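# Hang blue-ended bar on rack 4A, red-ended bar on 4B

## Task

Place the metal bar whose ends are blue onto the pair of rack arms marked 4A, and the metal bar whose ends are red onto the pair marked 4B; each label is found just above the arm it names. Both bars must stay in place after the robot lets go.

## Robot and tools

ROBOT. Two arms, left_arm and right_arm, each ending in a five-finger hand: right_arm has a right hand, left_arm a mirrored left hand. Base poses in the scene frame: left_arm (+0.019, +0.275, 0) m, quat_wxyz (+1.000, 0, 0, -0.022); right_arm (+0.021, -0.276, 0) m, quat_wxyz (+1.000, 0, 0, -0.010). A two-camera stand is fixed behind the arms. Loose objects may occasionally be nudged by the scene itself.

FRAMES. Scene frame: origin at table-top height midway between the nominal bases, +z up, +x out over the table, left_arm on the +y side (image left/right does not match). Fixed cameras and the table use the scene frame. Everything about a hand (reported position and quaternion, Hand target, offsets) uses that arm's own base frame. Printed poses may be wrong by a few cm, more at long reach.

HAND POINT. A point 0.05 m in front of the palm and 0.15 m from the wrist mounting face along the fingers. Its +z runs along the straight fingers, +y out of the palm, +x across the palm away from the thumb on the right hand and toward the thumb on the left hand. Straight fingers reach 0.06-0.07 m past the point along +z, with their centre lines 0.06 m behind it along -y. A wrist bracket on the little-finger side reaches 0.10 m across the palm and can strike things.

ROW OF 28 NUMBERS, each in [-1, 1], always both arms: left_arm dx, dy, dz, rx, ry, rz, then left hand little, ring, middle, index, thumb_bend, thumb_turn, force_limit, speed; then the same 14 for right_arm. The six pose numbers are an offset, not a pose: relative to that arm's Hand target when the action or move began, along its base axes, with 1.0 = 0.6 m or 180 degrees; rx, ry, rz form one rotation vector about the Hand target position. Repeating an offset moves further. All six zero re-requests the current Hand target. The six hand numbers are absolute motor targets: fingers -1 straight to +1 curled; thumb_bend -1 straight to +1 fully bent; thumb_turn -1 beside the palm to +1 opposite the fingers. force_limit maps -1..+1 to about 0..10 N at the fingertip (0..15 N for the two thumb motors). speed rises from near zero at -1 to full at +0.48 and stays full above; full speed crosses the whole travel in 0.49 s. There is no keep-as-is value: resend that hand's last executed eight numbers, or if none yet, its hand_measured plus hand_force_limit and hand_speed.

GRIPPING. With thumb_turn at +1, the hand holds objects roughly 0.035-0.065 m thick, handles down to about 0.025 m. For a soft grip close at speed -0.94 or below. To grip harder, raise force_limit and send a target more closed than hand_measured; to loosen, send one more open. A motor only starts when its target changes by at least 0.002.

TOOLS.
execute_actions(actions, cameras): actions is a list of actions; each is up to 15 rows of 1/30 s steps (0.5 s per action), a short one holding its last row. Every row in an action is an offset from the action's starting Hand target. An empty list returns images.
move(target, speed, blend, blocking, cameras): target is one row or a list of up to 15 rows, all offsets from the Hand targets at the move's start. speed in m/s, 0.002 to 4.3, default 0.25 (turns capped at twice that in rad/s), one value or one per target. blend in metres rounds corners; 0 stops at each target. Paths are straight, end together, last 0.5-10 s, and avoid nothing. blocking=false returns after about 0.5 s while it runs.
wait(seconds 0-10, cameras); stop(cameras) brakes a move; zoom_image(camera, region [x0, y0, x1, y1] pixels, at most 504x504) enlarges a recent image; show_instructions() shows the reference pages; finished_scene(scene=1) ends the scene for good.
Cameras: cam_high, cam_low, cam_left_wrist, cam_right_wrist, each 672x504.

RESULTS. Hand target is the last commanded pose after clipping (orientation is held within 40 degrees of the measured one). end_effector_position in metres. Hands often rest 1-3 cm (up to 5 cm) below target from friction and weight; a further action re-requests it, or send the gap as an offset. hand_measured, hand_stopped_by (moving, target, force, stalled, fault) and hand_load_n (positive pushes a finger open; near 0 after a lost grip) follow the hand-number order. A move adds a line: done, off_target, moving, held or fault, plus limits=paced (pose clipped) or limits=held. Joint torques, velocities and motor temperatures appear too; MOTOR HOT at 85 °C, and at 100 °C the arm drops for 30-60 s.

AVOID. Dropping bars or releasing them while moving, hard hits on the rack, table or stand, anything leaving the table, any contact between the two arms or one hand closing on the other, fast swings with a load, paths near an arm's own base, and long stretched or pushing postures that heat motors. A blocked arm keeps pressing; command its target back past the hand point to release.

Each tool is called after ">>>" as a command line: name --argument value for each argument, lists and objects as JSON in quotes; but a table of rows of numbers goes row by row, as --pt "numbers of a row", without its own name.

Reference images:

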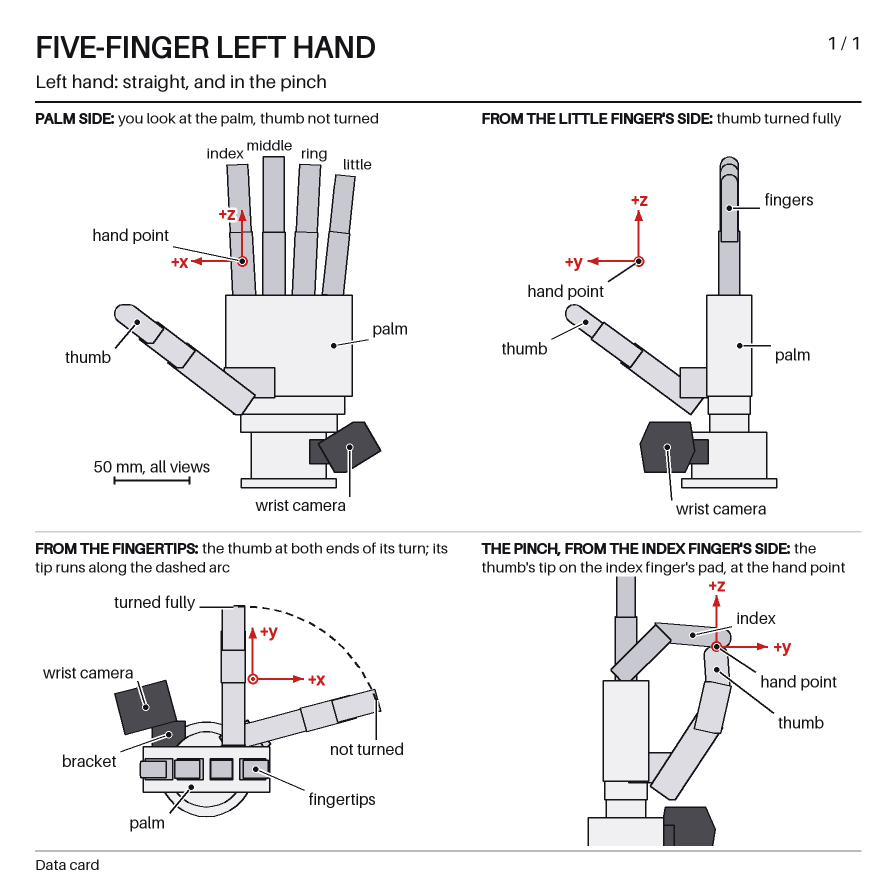

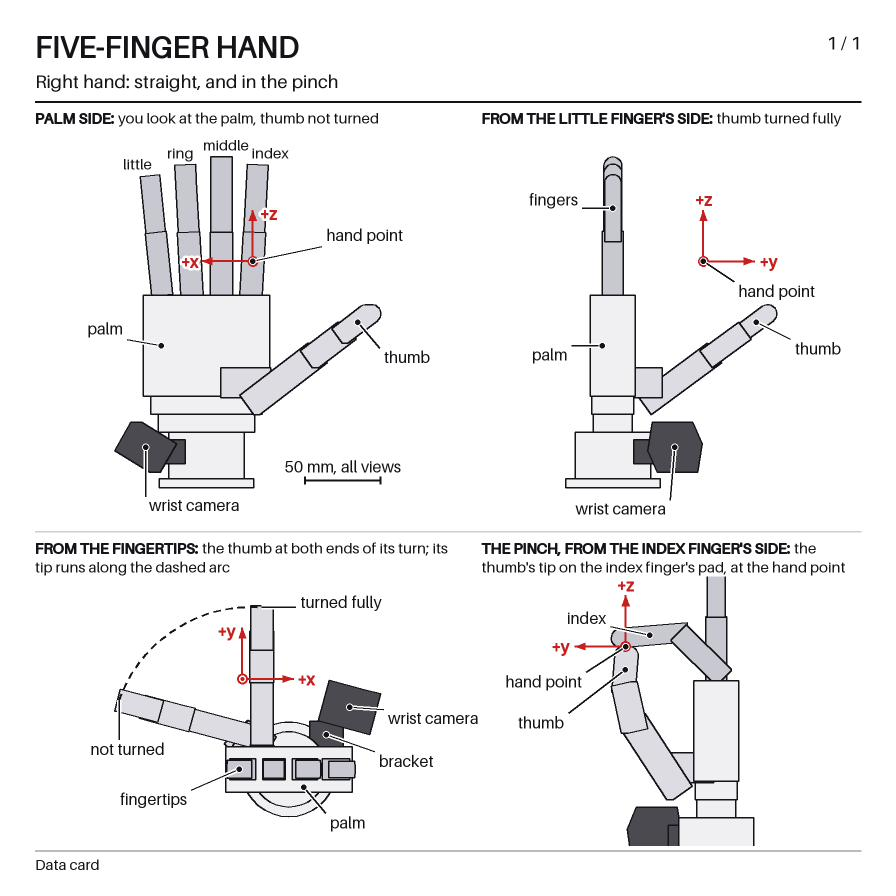

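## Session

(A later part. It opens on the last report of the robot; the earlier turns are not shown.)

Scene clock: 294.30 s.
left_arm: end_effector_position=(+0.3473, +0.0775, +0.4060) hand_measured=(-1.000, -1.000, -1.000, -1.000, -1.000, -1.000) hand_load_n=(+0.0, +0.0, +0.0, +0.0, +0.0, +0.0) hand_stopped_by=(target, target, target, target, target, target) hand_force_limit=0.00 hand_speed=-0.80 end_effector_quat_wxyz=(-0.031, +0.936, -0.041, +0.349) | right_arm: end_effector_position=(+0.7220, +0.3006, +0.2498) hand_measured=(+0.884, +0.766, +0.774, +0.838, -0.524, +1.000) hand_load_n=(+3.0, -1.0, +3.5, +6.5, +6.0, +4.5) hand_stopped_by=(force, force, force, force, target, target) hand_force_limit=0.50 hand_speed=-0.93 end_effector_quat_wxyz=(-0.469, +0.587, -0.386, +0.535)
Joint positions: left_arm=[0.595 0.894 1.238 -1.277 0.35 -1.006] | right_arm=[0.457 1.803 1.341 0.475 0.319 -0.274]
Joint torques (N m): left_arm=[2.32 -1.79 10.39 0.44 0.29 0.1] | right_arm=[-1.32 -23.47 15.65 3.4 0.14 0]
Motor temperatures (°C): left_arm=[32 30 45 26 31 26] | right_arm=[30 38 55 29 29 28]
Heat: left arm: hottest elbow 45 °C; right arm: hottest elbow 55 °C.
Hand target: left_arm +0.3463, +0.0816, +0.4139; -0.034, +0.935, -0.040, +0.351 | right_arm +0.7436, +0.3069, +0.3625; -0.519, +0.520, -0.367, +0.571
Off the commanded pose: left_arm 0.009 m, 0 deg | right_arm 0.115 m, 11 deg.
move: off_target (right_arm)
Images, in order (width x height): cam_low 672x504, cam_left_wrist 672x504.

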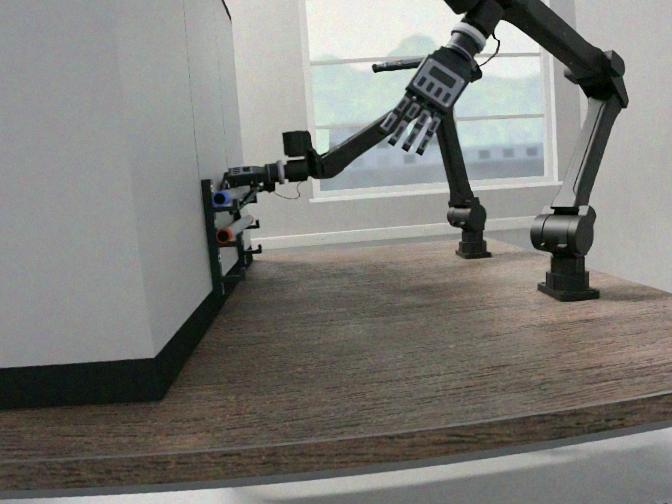

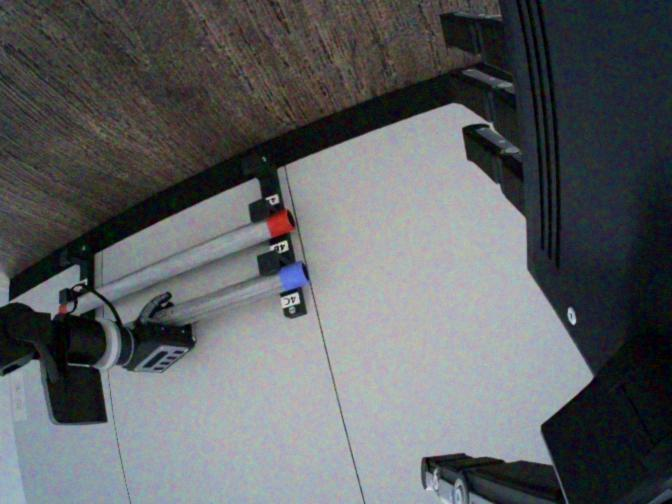

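>>> move --target '[0, 0, 0, 0,0,0, -1,-1,-1,-1,-1,-1,0,-0.8, -0.025,0.0,-0.11, 0,0,0, 1,1,1,1,-0.52,1,0.5,-0.93]' --cameras '["cam_low", "cam_high"]' --speed 0.05

>>> zoom_image --camera "cam_low" --region '[190, 110, 330, 250]'

>>> zoom_image --camera "cam_high" --region '[240, 90, 440, 240]'

Scene clock: 297.87 s.
left_arm: end_effector_position=(+0.3473, +0.0775, +0.4060) hand_measured=(-1.000, -1.000, -1.000, -1.000, -1.000, -1.000) hand_load_n=(+0.0, +0.0, +0.0, +0.0, +0.0, +0.0) hand_stopped_by=(target, target, target, target, target, target) hand_force_limit=0.00 hand_speed=-0.80 end_effector_quat_wxyz=(-0.031, +0.936, -0.041, +0.349) | right_arm: end_effector_position=(+0.7255, +0.3013, +0.2501) hand_measured=(+0.884, +0.766, +0.774, +0.838, -0.524, +1.000) hand_load_n=(+0.0, -1.0, +3.5, +3.0, +5.0, +3.0) hand_stopped_by=(force, force, force, force, target, target) hand_force_limit=0.50 hand_speed=-0.93 end_effector_quat_wxyz=(-0.491, +0.554, -0.381, +0.554)
Joint positions: left_arm=[0.595 0.894 1.238 -1.277 0.35 -1.006] | right_arm=[0.46 1.831 1.312 0.621 0.335 -0.276]
Joint torques (N m): left_arm=[2.32 -1.73 10.36 0.44 0.3 0.1] | right_arm=[0.26 -20.37 10.55 3.95 -0.12 -0.01]
Heat: left arm: hottest elbow 46 °C; right arm: hottest elbow 54 °C.
Hand target: left_arm +0.3463, +0.0816, +0.4139; -0.034, +0.935, -0.040, +0.351 | right_arm +0.7287, +0.3067, +0.2962; -0.518, +0.521, -0.367, +0.571
Off the commanded pose: left_arm 0.009 m, 0 deg | right_arm 0.047 m, 6 deg.
move: off_target (right_arm)
Images, in order (width x height): cam_high 672x504, cam_low 672x504.

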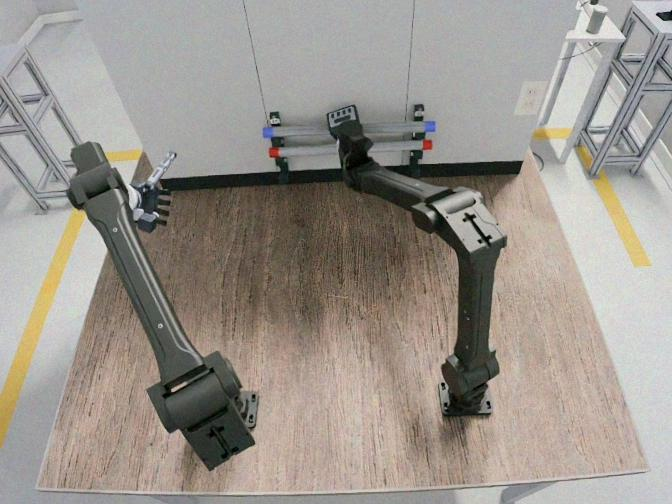

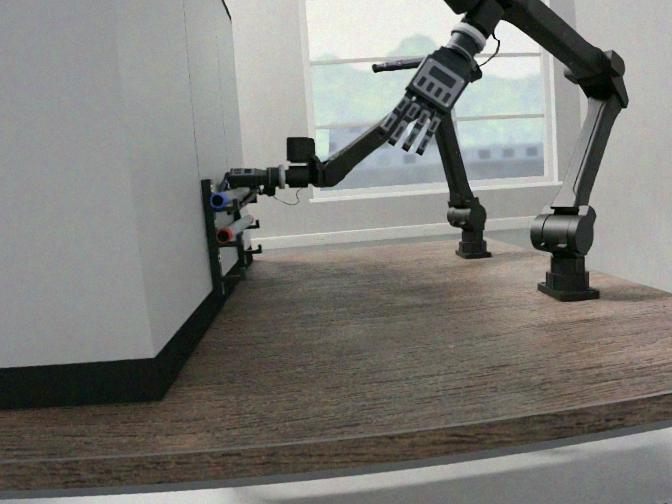

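Scaled by 3.600 from the camera's 672x504 image, which has a finer 960x720 frame.

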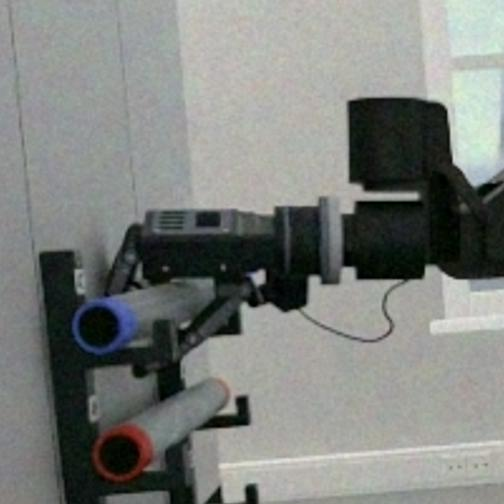

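Scaled by 2.520 from the camera's 672x504 image, which has a finer 960x720 frame.

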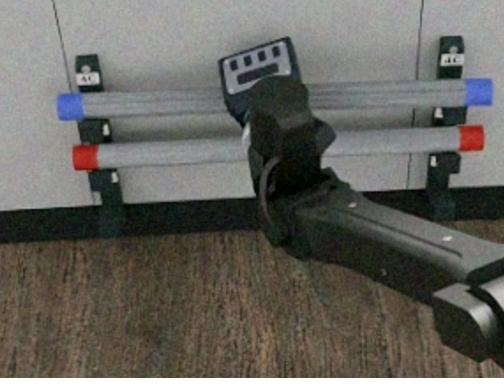

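>>> move --pt "0 0 0 0 0 0 -1 -1 -1 -1 -1 -1 0 -0.8 0.0 0.0 0.0 0 0 0 0.6 0.6 0.6 0.6 -0.52 1 0.5 -0.85" --pt "0 0 0 0 0 0 -1 -1 -1 -1 -1 -1 0 -0.8 -0.015 0.0 0.0 0.034 0.004 -0.013 0.6 0.6 0.6 0.6 -0.52 1 0.5 -0.85" --cameras '["cam_low", "cam_right_wrist"]' --speed 0.05

>>> zoom_image --camera "cam_low" --region '[190, 110, 330, 250]'

Scene clock: 307.37 s.
left_arm: end_effector_position=(+0.3473, +0.0775, +0.4060) hand_measured=(-1.000, -1.000, -1.000, -1.000, -1.000, -1.000) hand_load_n=(+0.0, +0.0, +0.0, +0.0, +0.0, +0.0) hand_stopped_by=(target, target, target, target, target, target) hand_force_limit=0.00 hand_speed=-0.80 end_effector_quat_wxyz=(-0.031, +0.936, -0.041, +0.349) | right_arm: end_effector_position=(+0.7229, +0.3025, +0.2511) hand_measured=(+0.600, +0.600, +0.600, +0.600, -0.524, +1.000) hand_load_n=(+0.0, +2.5, +0.0, +0.0, +2.0, +2.0) hand_stopped_by=(target, target, target, target, target, target) hand_force_limit=0.50 hand_speed=-0.85 end_effector_quat_wxyz=(+0.504, -0.521, +0.417, -0.549)
Joint positions: left_arm=[0.595 0.894 1.238 -1.277 0.35 -1.006] | right_arm=[0.472 1.834 1.303 0.651 0.401 -0.2]
Joint torques (N m): left_arm=[2.37 -1.85 10.36 0.44 0.29 0.1] | right_arm=[-0.73 -22.42 9.42 3.56 0.22 0.19]
Heat: left arm: hottest elbow 46 °C; right arm: hottest elbow 51 °C.
Hand target: left_arm +0.3463, +0.0816, +0.4139; -0.034, +0.935, -0.040, +0.351 | right_arm +0.7197, +0.3067, +0.2965; +0.531, -0.488, +0.410, -0.558
Off the commanded pose: left_arm 0.009 m, 0 deg | right_arm 0.045 m, 5 deg.
move: off_target (right_arm)
Images, in order (width x height): cam_low 672x504, cam_right_wrist 672x504.

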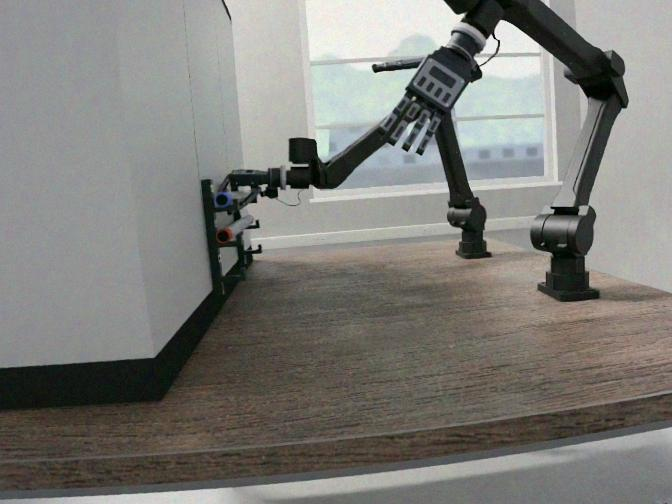

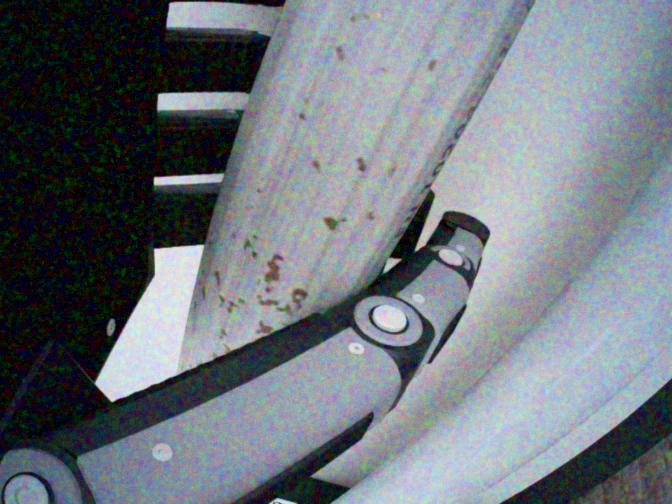

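Scaled by 3.600 from the camera's 672x504 image, which has a finer 960x720 frame.

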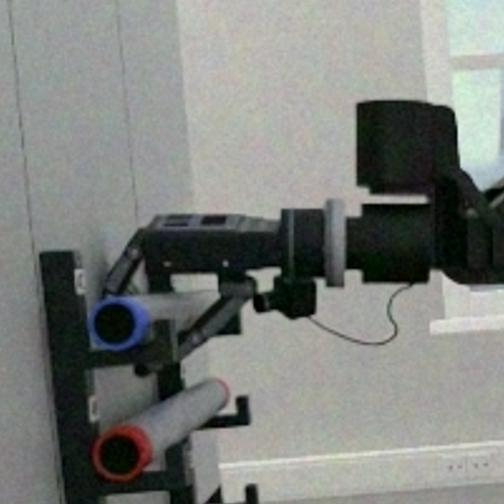

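>>> move --pt "0 0 0 0 0 0 -1 -1 -1 -1 -1 -1 0 -0.8 -0.015 0.0 -0.01 0.02 0.003 -0.008 0.3 0.3 0.3 0.3 -0.52 1 0.5 -0.8" --pt "0 0 0 0 0 0 -1 -1 -1 -1 -1 -1 0 -0.8 -0.03 0.0 -0.01 0.034 0.004 -0.013 0 0 0 0 -0.52 1 0.5 -0.8" --cameras '["cam_low", "cam_right_wrist"]' --speed 0.05

>>> zoom_image --camera "cam_low" --region '[190, 110, 330, 250]'

Scene clock: 311.97 s.
left_arm: end_effector_position=(+0.3473, +0.0775, +0.4060) hand_measured=(-1.000, -1.000, -1.000, -1.000, -1.000, -1.000) hand_load_n=(-0.5, +0.0, +0.0, +0.0, +0.0, +0.0) hand_stopped_by=(target, target, target, target, target, target) hand_force_limit=0.00 hand_speed=-0.80 end_effector_quat_wxyz=(-0.031, +0.936, -0.041, +0.349) | right_arm: end_effector_position=(+0.7045, +0.2970, +0.2611) hand_measured=(+0.000, +0.000, +0.002, +0.000, -0.522, +1.000) hand_load_n=(+0.0, +0.0, -6.0, -1.0, +0.0, +0.0) hand_stopped_by=(target, target, target, target, target, target) hand_force_limit=0.50 hand_speed=-0.80 end_effector_quat_wxyz=(+0.516, -0.475, +0.460, -0.545)
Joint positions: left_arm=[0.595 0.894 1.238 -1.277 0.35 -1.006] | right_arm=[0.495 1.794 1.25 0.69 0.502 -0.114]
Joint torques (N m): left_arm=[2.32 -1.79 10.36 0.43 0.3 0.1] | right_arm=[-0.32 -19.6 9.2 2.85 -0.43 0.22]
Motor temperatures (°C): left_arm=[32 30 46 26 31 26] | right_arm=[30 38 50 29 29 28]
Heat: left arm: hottest elbow 46 °C; right arm: hottest elbow 50 °C.
Hand target: left_arm +0.3463, +0.0816, +0.4139; -0.034, +0.935, -0.040, +0.351 | right_arm +0.7017, +0.3068, +0.2902; +0.542, -0.454, +0.453, -0.543
Off the commanded pose: left_arm 0.009 m, 0 deg | right_arm 0.031 m, 4 deg.
move: off_target (right_arm); target 2's new numbers were sent with right_arm's hand 0.032 m and 4 deg from that target
Images, in order (width x height): cam_low 672x504, cam_right_wrist 672x504.

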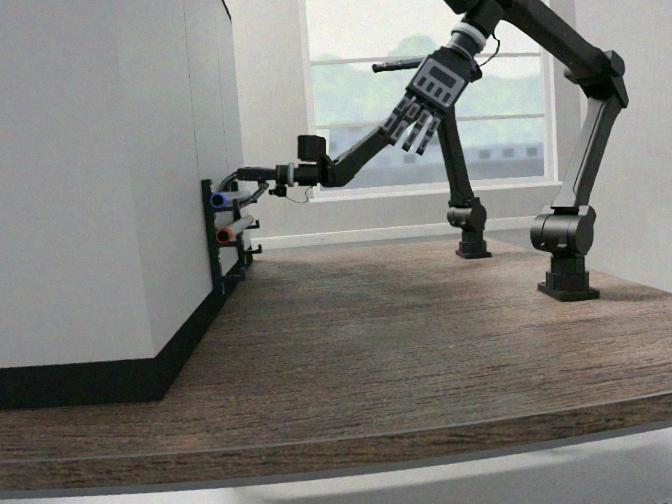

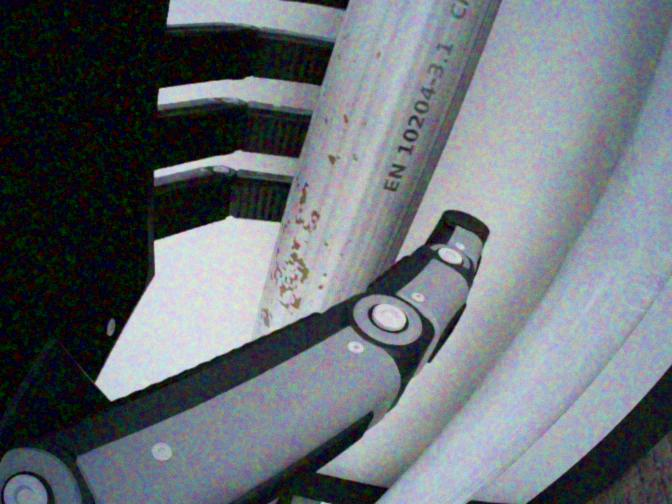

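Scaled by 3.600 from the camera's 672x504 image, which has a finer 960x720 frame.

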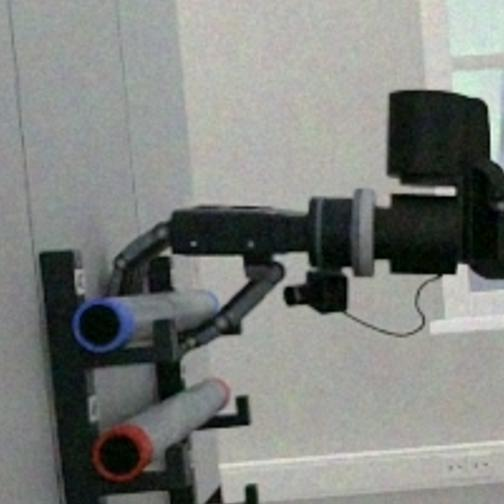

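>>> move --pt "0 0 0 0 0 0 -1 -1 -1 -1 -1 -1 0 -0.8 -0.02 0.0 0.0 0 0 0 0 0 0 0 -0.52 1 0.5 -0.8" --pt "0 0 0 0 0 0 -1 -1 -1 -1 -1 -1 0 -0.8 -0.02 0.0 0.11 0 0 0 0 0 0 0 -0.52 1 0.5 -0.8" --cameras '["cam_low", "cam_right_wrist"]' --speed 0.06

>>> zoom_image --camera "cam_low" --region '[190, 110, 330, 250]'

Scene clock: 318.60 s.
left_arm: end_effector_position=(+0.3473, +0.0775, +0.4060) hand_measured=(-1.000, -1.000, -1.000, -1.000, -1.000, -1.000) hand_load_n=(+0.0, +0.0, +0.0, +0.0, +0.0, +0.0) hand_stopped_by=(target, target, target, target, target, target) hand_force_limit=0.00 hand_speed=-0.80 end_effector_quat_wxyz=(-0.031, +0.936, -0.041, +0.349) | right_arm: end_effector_position=(+0.6816, +0.2929, +0.3097) hand_measured=(+0.000, +0.000, +0.002, +0.000, -0.522, +1.000) hand_load_n=(+0.0, +0.0, +0.0, +0.0, +0.0, +0.0) hand_stopped_by=(target, target, target, target, target, target) hand_force_limit=0.50 hand_speed=-0.80 end_effector_quat_wxyz=(+0.515, -0.480, +0.458, -0.542)
Joint positions: left_arm=[0.595 0.894 1.238 -1.277 0.35 -1.006] | right_arm=[0.505 1.679 1.242 0.573 0.503 -0.114]
Joint torques (N m): left_arm=[2.43 -1.85 10.33 0.44 0.3 0.1] | right_arm=[0.56 -17.85 13.86 1.62 -0.1 0.22]
Heat: left arm: hottest elbow 46 °C; right arm: hottest elbow 49 °C.
Hand target: left_arm +0.3463, +0.0816, +0.4139; -0.034, +0.935, -0.040, +0.351 | right_arm +0.6897, +0.3067, +0.3562; +0.542, -0.454, +0.453, -0.543
Off the commanded pose: left_arm 0.009 m, 0 deg | right_arm 0.049 m, 4 deg.
move: off_target (right_arm)
Images, in order (width x height): cam_low 672x504, cam_right_wrist 672x504.

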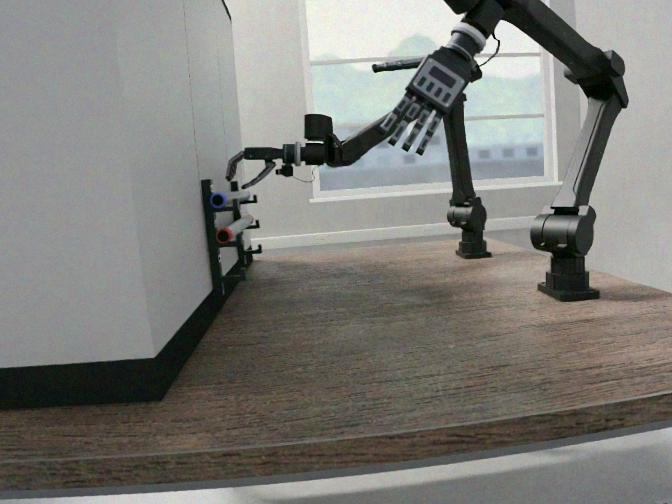

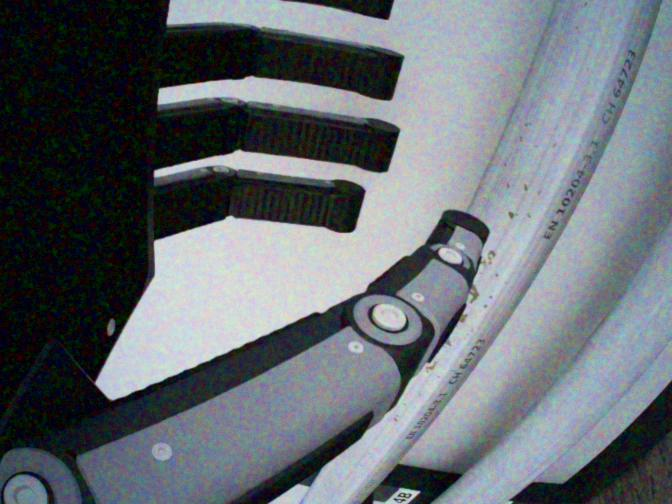

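Scaled by 3.600 from the camera's 672x504 image, which has a finer 960x720 frame.

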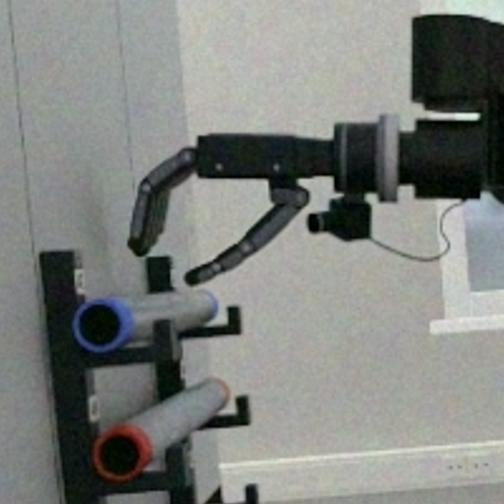

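>>> move --pt "0 0 0 0 0 0 -1 -1 -1 -1 -1 -1 0 -0.8 0.01 -0.205 0.0 0 0 0 0 0 0 0 -1 -1 0.0 -0.3" --pt "0.4 -0.448 0 0.459 -0.2448 -0.1593 0 0 0 0 -1 -1 0 -0.3 0.01 -0.205 0.0 0 0 0 0 0 0 0 -1 -1 0 -0.3" --cameras '["all"]' --speed 0.15

>>> zoom_image --camera "cam_low" --region '[190, 80, 430, 250]'

>>> zoom_image --camera "cam_high" --region '[240, 80, 480, 260]'

Scene clock: 332.53 s.
left_arm: end_effector_position=(+0.5827, -0.1784, +0.3980) hand_measured=(+0.000, +0.000, +0.000, +0.000, -1.000, -1.000) hand_load_n=(+0.0, +0.0, +0.0, +0.0, +0.0, +0.0) hand_stopped_by=(target, target, target, target, target, target) hand_force_limit=0.00 hand_speed=-0.30 end_effector_quat_wxyz=(+0.550, -0.475, +0.453, -0.517) | right_arm: end_effector_position=(+0.6993, +0.1900, +0.3559) hand_measured=(+0.000, +0.000, +0.002, +0.000, -1.000, -1.000) hand_load_n=(+0.0, +0.0, +0.0, +0.0, +0.0, -0.5) hand_stopped_by=(target, target, target, target, target, target) hand_force_limit=0.00 hand_speed=-0.30 end_effector_quat_wxyz=(+0.541, -0.457, +0.447, -0.546)
Joint positions: left_arm=[-0.395 1.254 1.011 0.399 -0.445 0.075] | right_arm=[0.31 1.584 1.203 0.573 0.298 -0.072]
Joint torques (N m): left_arm=[0.62 -7.77 10.82 2.85 0.07 0.1] | right_arm=[-1.73 -16.56 8.09 1.83 -0.22 0.25]
Heat: left arm: hottest elbow 47 °C; right arm: hottest elbow 47 °C.
Hand target: left_arm +0.5863, -0.1873, +0.4140; +0.554, -0.464, +0.444, -0.530 | right_arm +0.6958, +0.1836, +0.3564; +0.543, -0.454, +0.453, -0.543
Off the commanded pose: left_arm 0.019 m, 2 deg | right_arm 0.007 m, 1 deg.
move: off_target (left_arm); target 2's new numbers were sent with left_arm's hand 0.019 m and 2 deg from that target

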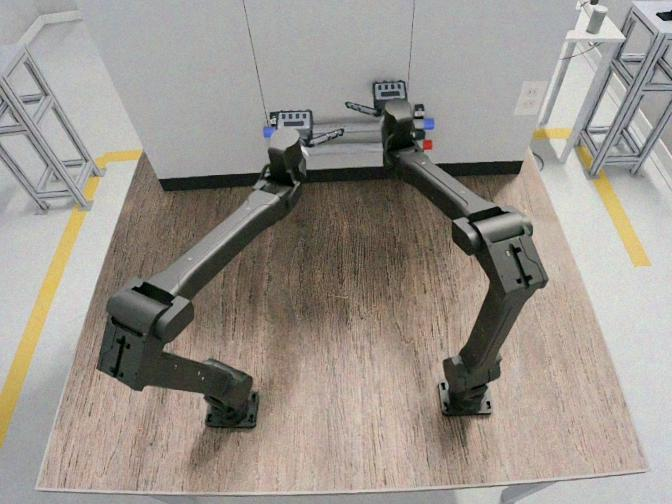

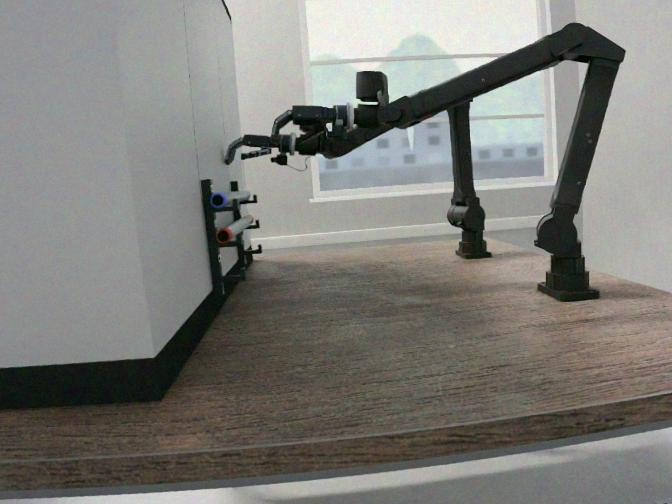

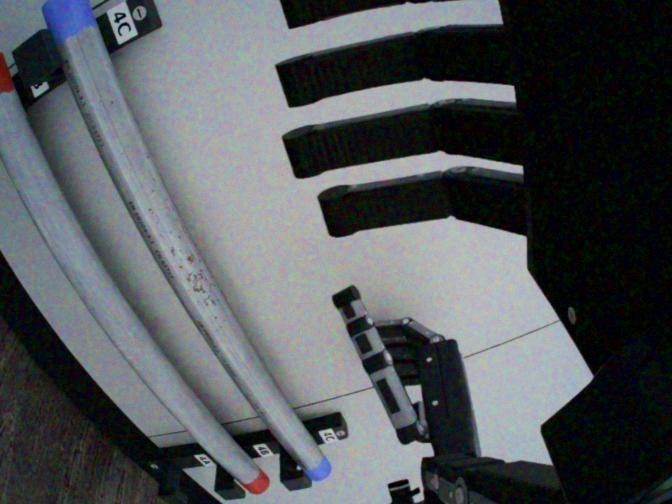

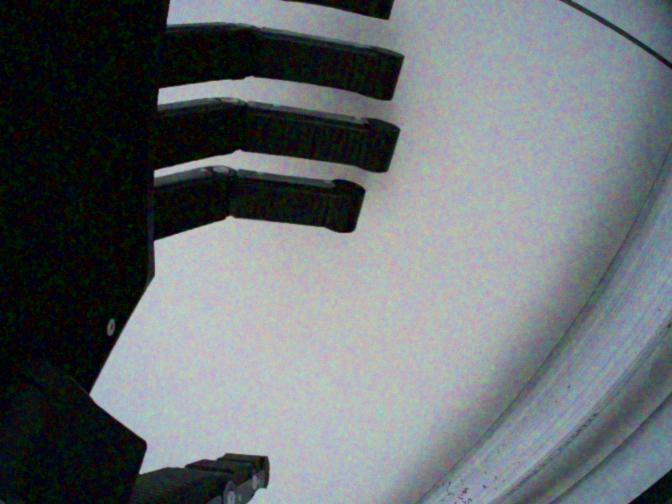

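Scaled by 2.100 from the camera's 672x504 image, which has a finer 960x720 frame.

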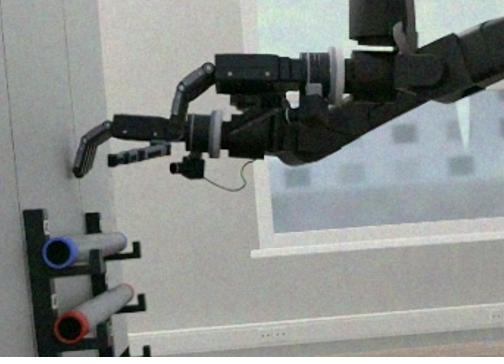

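Scaled by 2.100 from the camera's 672x504 image, which has a finer 960x720 frame.

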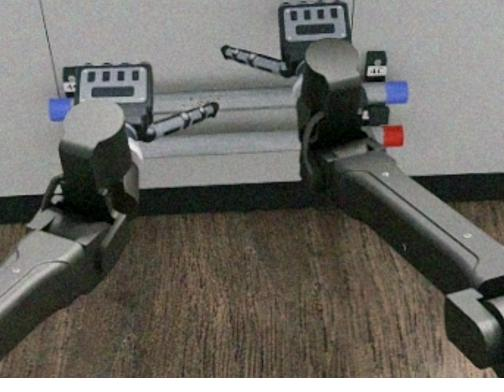

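>>> move --target '[0.08, -0.015, -0.04, 0,0,0, 0,0,0,0,-1,-1,0,-0.3, -0.008,0,-0.105, 0,0,0, 0,0,0,0,-1,-1,0,-0.3]' --cameras '["cam_low", "cam_high", "cam_right_wrist"]' --speed 0.08

>>> zoom_image --camera "cam_low" --region '[190, 110, 330, 250]'

Scene clock: 338.57 s.
left_arm: end_effector_position=(+0.6190, -0.1980, +0.3567) hand_measured=(+0.000, +0.000, +0.000, +0.000, -1.000, -1.000) hand_load_n=(+0.0, +0.0, +0.0, +0.0, +0.0, +0.0) hand_stopped_by=(target, target, target, target, target, target) hand_force_limit=0.00 hand_speed=-0.30 end_effector_quat_wxyz=(+0.542, -0.472, +0.469, -0.513) | right_arm: end_effector_position=(+0.6905, +0.1872, +0.2993) hand_measured=(+0.000, +0.000, +0.002, +0.000, -1.000, -1.000) hand_load_n=(+0.0, +0.0, +0.0, -0.5, +0.0, -0.5) hand_stopped_by=(target, target, target, target, target, target) hand_force_limit=0.00 hand_speed=-0.30 end_effector_quat_wxyz=(+0.540, -0.459, +0.448, -0.545)
Joint positions: left_arm=[-0.395 1.389 1.044 0.471 -0.424 0.075] | right_arm=[0.31 1.627 1.095 0.719 0.298 -0.072]
Joint torques (N m): left_arm=[2.26 -9.41 13.07 2.91 0.07 0.06] | right_arm=[-1.73 -14.74 7.76 2.52 -0.12 0.28]
Heat: left arm: hottest elbow 48 °C; right arm: hottest elbow 46 °C.
Hand target: left_arm +0.6343, -0.1962, +0.3900; +0.554, -0.464, +0.444, -0.530 | right_arm +0.6909, +0.1836, +0.2934; +0.543, -0.454, +0.453, -0.543
Off the commanded pose: left_arm 0.037 m, 4 deg | right_arm 0.007 m, 1 deg.
move: off_target (left_arm)
Images, in order (width x height): cam_high 672x504, cam_low 672x504, cam_right_wrist 672x504.

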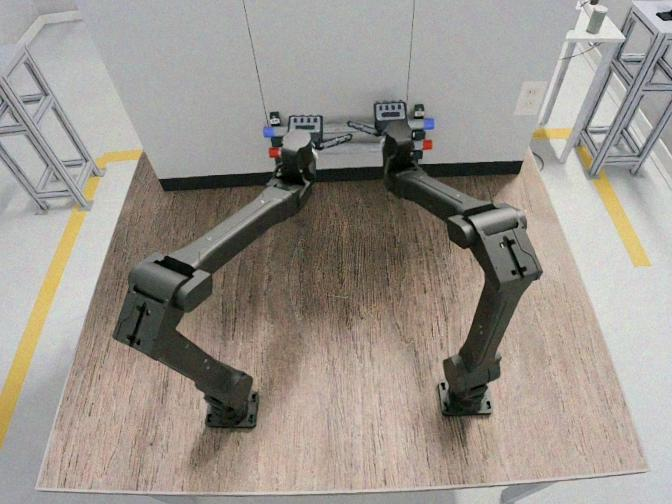

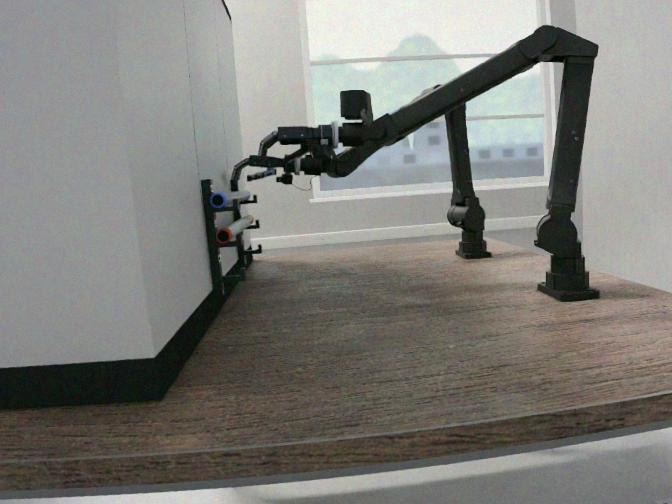

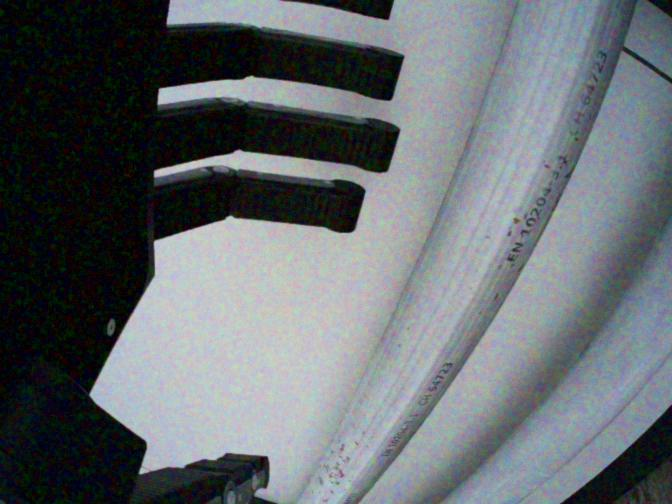

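Scaled by 3.600 from the camera's 672x504 image, which has a finer 960x720 frame.

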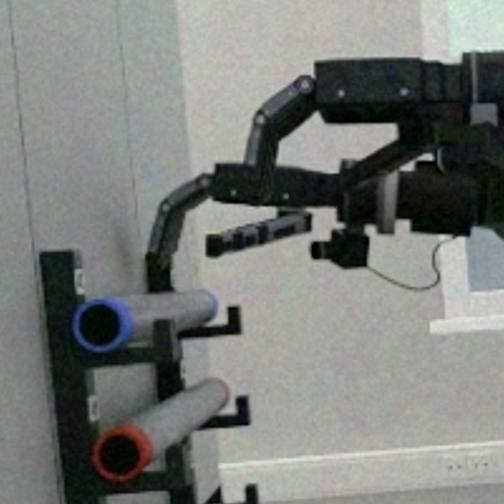

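>>> move --pt "0 0 0 0 0 0 0 0 0 0 -1 -1 0 -0.3 0.018 0 0 0 0 0 0 0 0 0 -1 -1 0 -0.3" --pt "0 0 0 0 0 0 0 0 0 0 -1 -1 0 -0.3 0.018 0 -0.04 0 0 0 0 0 0 0 -1 -1 0 -0.3" --cameras '["cam_low", "cam_right_wrist"]' --speed 0.05

>>> zoom_image --camera "cam_low" --region '[190, 110, 330, 250]'

Scene clock: 342.57 s.
left_arm: end_effector_position=(+0.6190, -0.1980, +0.3567) hand_measured=(+0.000, +0.000, +0.000, +0.000, -1.000, -1.000) hand_load_n=(+0.0, +0.0, +0.0, +0.0, +0.0, +0.0) hand_stopped_by=(target, target, target, target, target, target) hand_force_limit=0.00 hand_speed=-0.30 end_effector_quat_wxyz=(+0.542, -0.472, +0.469, -0.513) | right_arm: end_effector_position=(+0.6993, +0.1908, +0.2758) hand_measured=(+0.000, +0.000, +0.002, +0.000, -1.000, -1.000) hand_load_n=(+0.0, +0.0, +0.0, +0.0, +0.0, -0.5) hand_stopped_by=(target, target, target, target, target, target) hand_force_limit=0.00 hand_speed=-0.30 end_effector_quat_wxyz=(+0.541, -0.460, +0.447, -0.544)
Joint positions: left_arm=[-0.395 1.389 1.044 0.471 -0.424 0.075] | right_arm=[0.31 1.683 1.095 0.774 0.294 -0.071]
Joint torques (N m): left_arm=[2.26 -9.41 13.01 2.89 0.07 0.06] | right_arm=[-2.14 -14.92 7.91 2.62 -0.26 0.27]
Motor temperatures (°C): left_arm=[32 30 49 26 31 26] | right_arm=[30 37 45 28 29 28]
Heat: left arm: hottest elbow 49 °C; right arm: hottest elbow 45 °C.
Hand target: left_arm +0.6343, -0.1962, +0.3899; +0.554, -0.464, +0.444, -0.530 | right_arm +0.7018, +0.1836, +0.2694; +0.543, -0.454, +0.453, -0.543
Off the commanded pose: left_arm 0.037 m, 4 deg | right_arm 0.010 m, 1 deg.
move: off_target (left_arm)
Images, in order (width x height): cam_low 672x504, cam_right_wrist 672x504.

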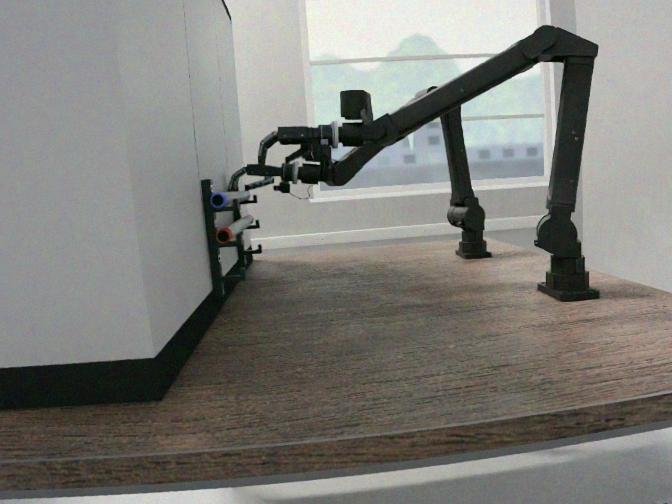

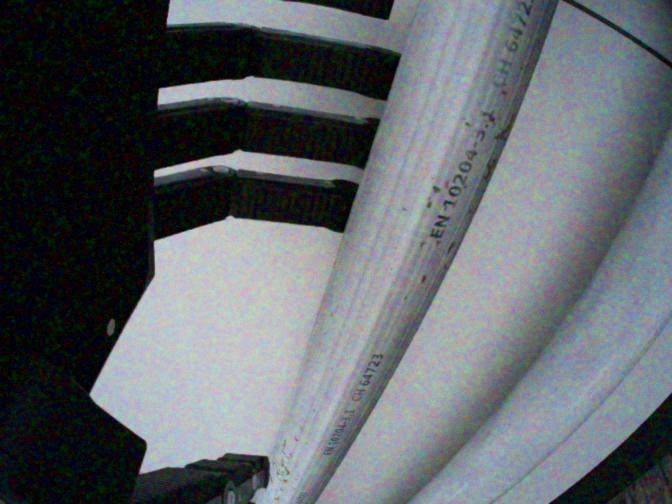

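Scaled by 3.600 from the camera's 672x504 image, which has a finer 960x720 frame.

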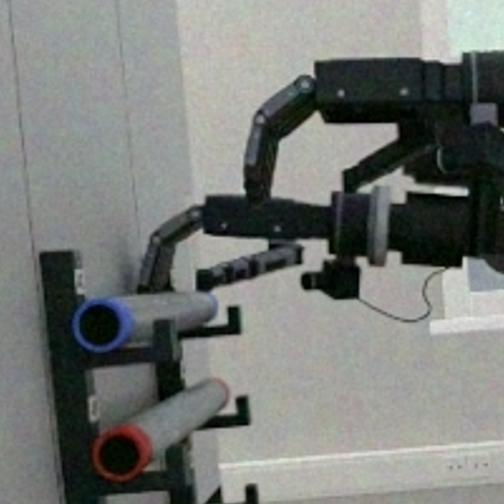

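>>> move --pt "0 0 0 0 0 0 0 0 0 0 -1 -1 0 -0.3 0.0 0 -0.05 0 0 0 0 0 0 0 -1 -1 0 -0.3" --pt "0 0 0 0 0 0 0 0 0 0 -1 -1 0 -0.3 0.0 0 -0.05 0 0 0 0 0 0 0 -0.55 -1 -0.4 -0.3" --pt "0 0 0 0 0 0 0 0 0 0 -1 -1 0 -0.3 0.0 0 -0.05 0 0 0 0 0 0 0 -0.55 1 -0.2 -0.3" --cameras '["cam_low", "cam_right_wrist"]' --speed 0.05

>>> zoom_image --camera "cam_low" --region '[190, 110, 330, 250]'

Scene clock: 348.10 s.
left_arm: end_effector_position=(+0.6190, -0.1980, +0.3567) hand_measured=(+0.000, +0.000, +0.000, +0.000, -1.000, -1.000) hand_load_n=(+0.0, +0.0, +0.0, +0.0, +0.0, +0.0) hand_stopped_by=(target, target, target, target, target, target) hand_force_limit=0.00 hand_speed=-0.30 end_effector_quat_wxyz=(+0.542, -0.472, +0.469, -0.513) | right_arm: end_effector_position=(+0.7002, +0.1928, +0.2507) hand_measured=(+0.000, +0.000, +0.002, +0.000, -0.742, +1.000) hand_load_n=(+0.0, +0.0, +0.0, +0.0, +0.5, +0.0) hand_stopped_by=(target, target, target, target, force, target) hand_force_limit=-0.20 hand_speed=-0.30 end_effector_quat_wxyz=(+0.548, -0.454, +0.446, -0.542)
Joint positions: left_arm=[-0.395 1.389 1.044 0.471 -0.424 0.075] | right_arm=[0.31 1.731 1.069 0.86 0.289 -0.06]
Joint torques (N m): left_arm=[2.2 -9.35 13.01 2.91 0.07 0.06] | right_arm=[-2.43 -15.85 7.31 2.22 -0.06 0.18]
Heat: left arm: hottest elbow 51 °C; right arm: hottest elbow 44 °C.
Hand target: left_arm +0.6343, -0.1962, +0.3899; +0.554, -0.464, +0.444, -0.530 | right_arm +0.7017, +0.1837, +0.2394; +0.543, -0.454, +0.453, -0.543
Off the commanded pose: left_arm 0.037 m, 4 deg | right_arm 0.015 m, 1 deg.
move: off_target (left_arm, right_arm); target 2's new numbers were sent with right_arm's hand 0.013 m and 1 deg from that target; target 3's new numbers were sent with right_arm's hand 0.013 m and 1 deg from that target
Images, in order (width x height): cam_low 672x504, cam_right_wrist 672x504.

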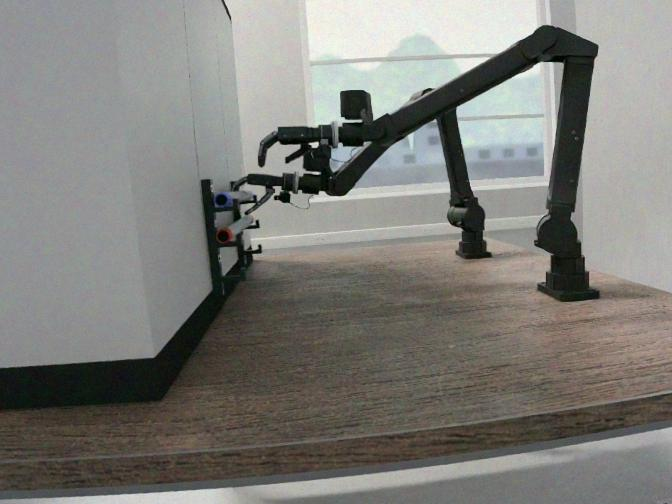

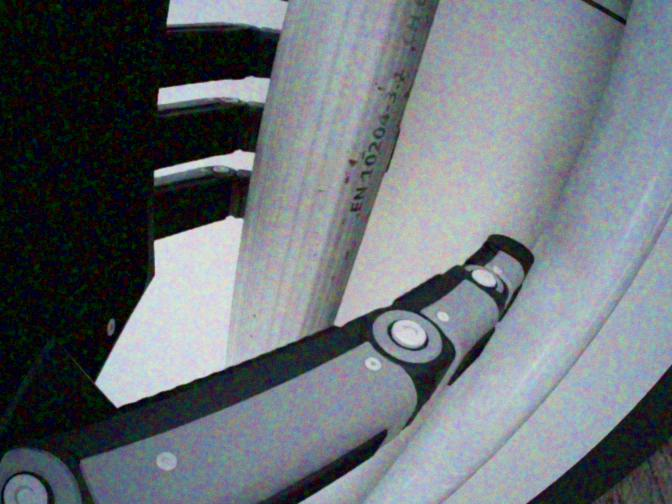

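Scaled by 3.600 from the camera's 672x504 image, which has a finer 960x720 frame.

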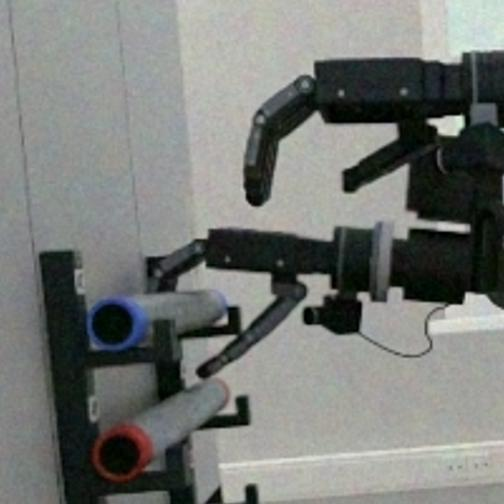

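>>> move --pt "0 0 0 0 0 0 0 0 0 0 -1 -1 0 -0.3 0.0 0 -0.008 0 0 0 0 0 0 0 -0.45 1 -0.2 -0.7" --pt "0 0 0 0 0 0 0 0 0 0 -1 -1 0 -0.3 0.0 0 -0.008 0 0 0 0.4 0.4 0.4 0.4 -0.45 1 -0.4 -0.9" --pt "0 0 0 0 0 0 0 0 0 0 -1 -1 0 -0.3 0.0 0 -0.008 0 0 0 0.4 0.4 0.4 0.4 0.3 1 -0.2 -0.85" --cameras '["cam_low", "cam_right_wrist"]' --speed 0.05

>>> zoom_image --camera "cam_low" --region '[190, 110, 330, 250]'

Scene clock: 356.63 s.
left_arm: end_effector_position=(+0.6190, -0.1980, +0.3567) hand_measured=(+0.000, +0.000, +0.000, +0.000, -1.000, -1.000) hand_load_n=(+0.0, +0.0, +0.0, +0.0, +0.0, -0.5) hand_stopped_by=(target, target, target, target, target, target) hand_force_limit=0.00 hand_speed=-0.30 end_effector_quat_wxyz=(+0.542, -0.472, +0.469, -0.513) | right_arm: end_effector_position=(+0.7031, +0.1925, +0.2378) hand_measured=(+0.176, +0.184, +0.204, +0.212, +0.082, +1.000) hand_load_n=(+0.5, +0.5, +0.0, +1.0, +5.5, +1.0) hand_stopped_by=(force, force, force, force, force, target) hand_force_limit=-0.20 hand_speed=-0.85 end_effector_quat_wxyz=(+0.545, -0.458, +0.448, -0.541)
Joint positions: left_arm=[-0.395 1.389 1.044 0.471 -0.424 0.075] | right_arm=[0.308 1.754 1.069 0.874 0.288 -0.06]
Joint torques (N m): left_arm=[2.26 -9.41 13.01 2.88 0.07 0.06] | right_arm=[-2.32 -17.08 6.94 2.28 0.02 0.14]
Heat: left arm: hottest elbow 53 °C; right arm: hottest elbow 43 °C.
Hand target: left_arm +0.6343, -0.1962, +0.3899; +0.554, -0.464, +0.444, -0.530 | right_arm +0.7017, +0.1838, +0.2347; +0.543, -0.454, +0.453, -0.543
Off the commanded pose: left_arm 0.037 m, 4 deg | right_arm 0.009 m, 1 deg.
move: off_target (left_arm); target 2's new numbers were sent with right_arm's hand 0.016 m and 1 deg from that target; target 3's new numbers were sent with right_arm's hand 0.016 m and 1 deg from that target
Images, in order (width x height): cam_low 672x504, cam_right_wrist 672x504.

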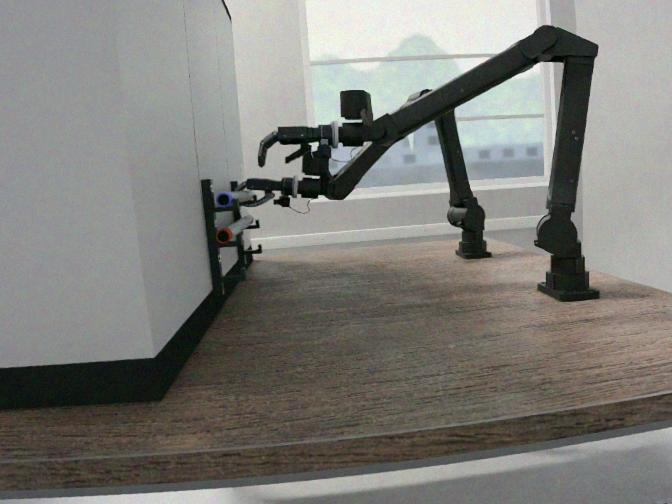

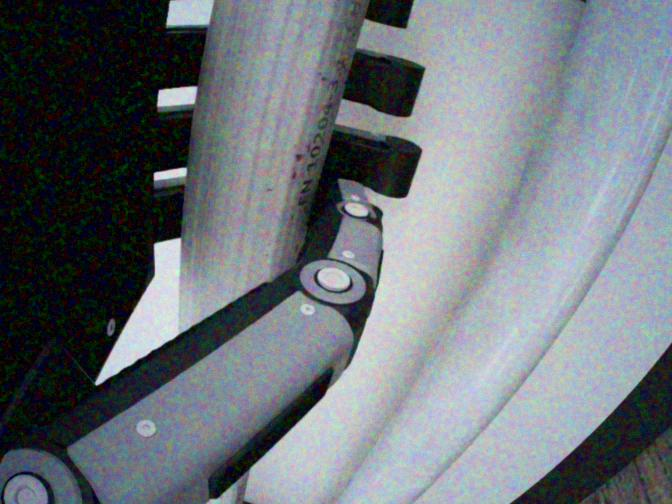

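Scaled by 3.600 from the camera's 672x504 image, which has a finer 960x720 frame.

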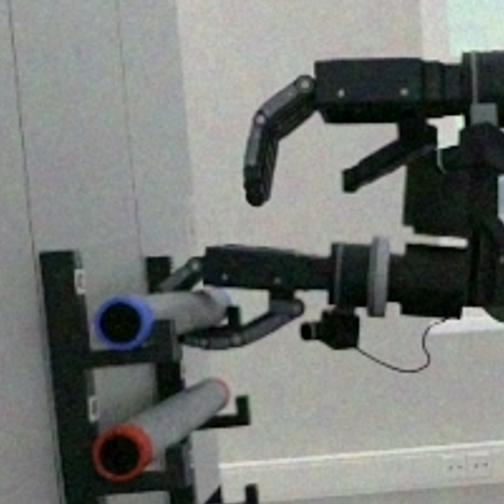

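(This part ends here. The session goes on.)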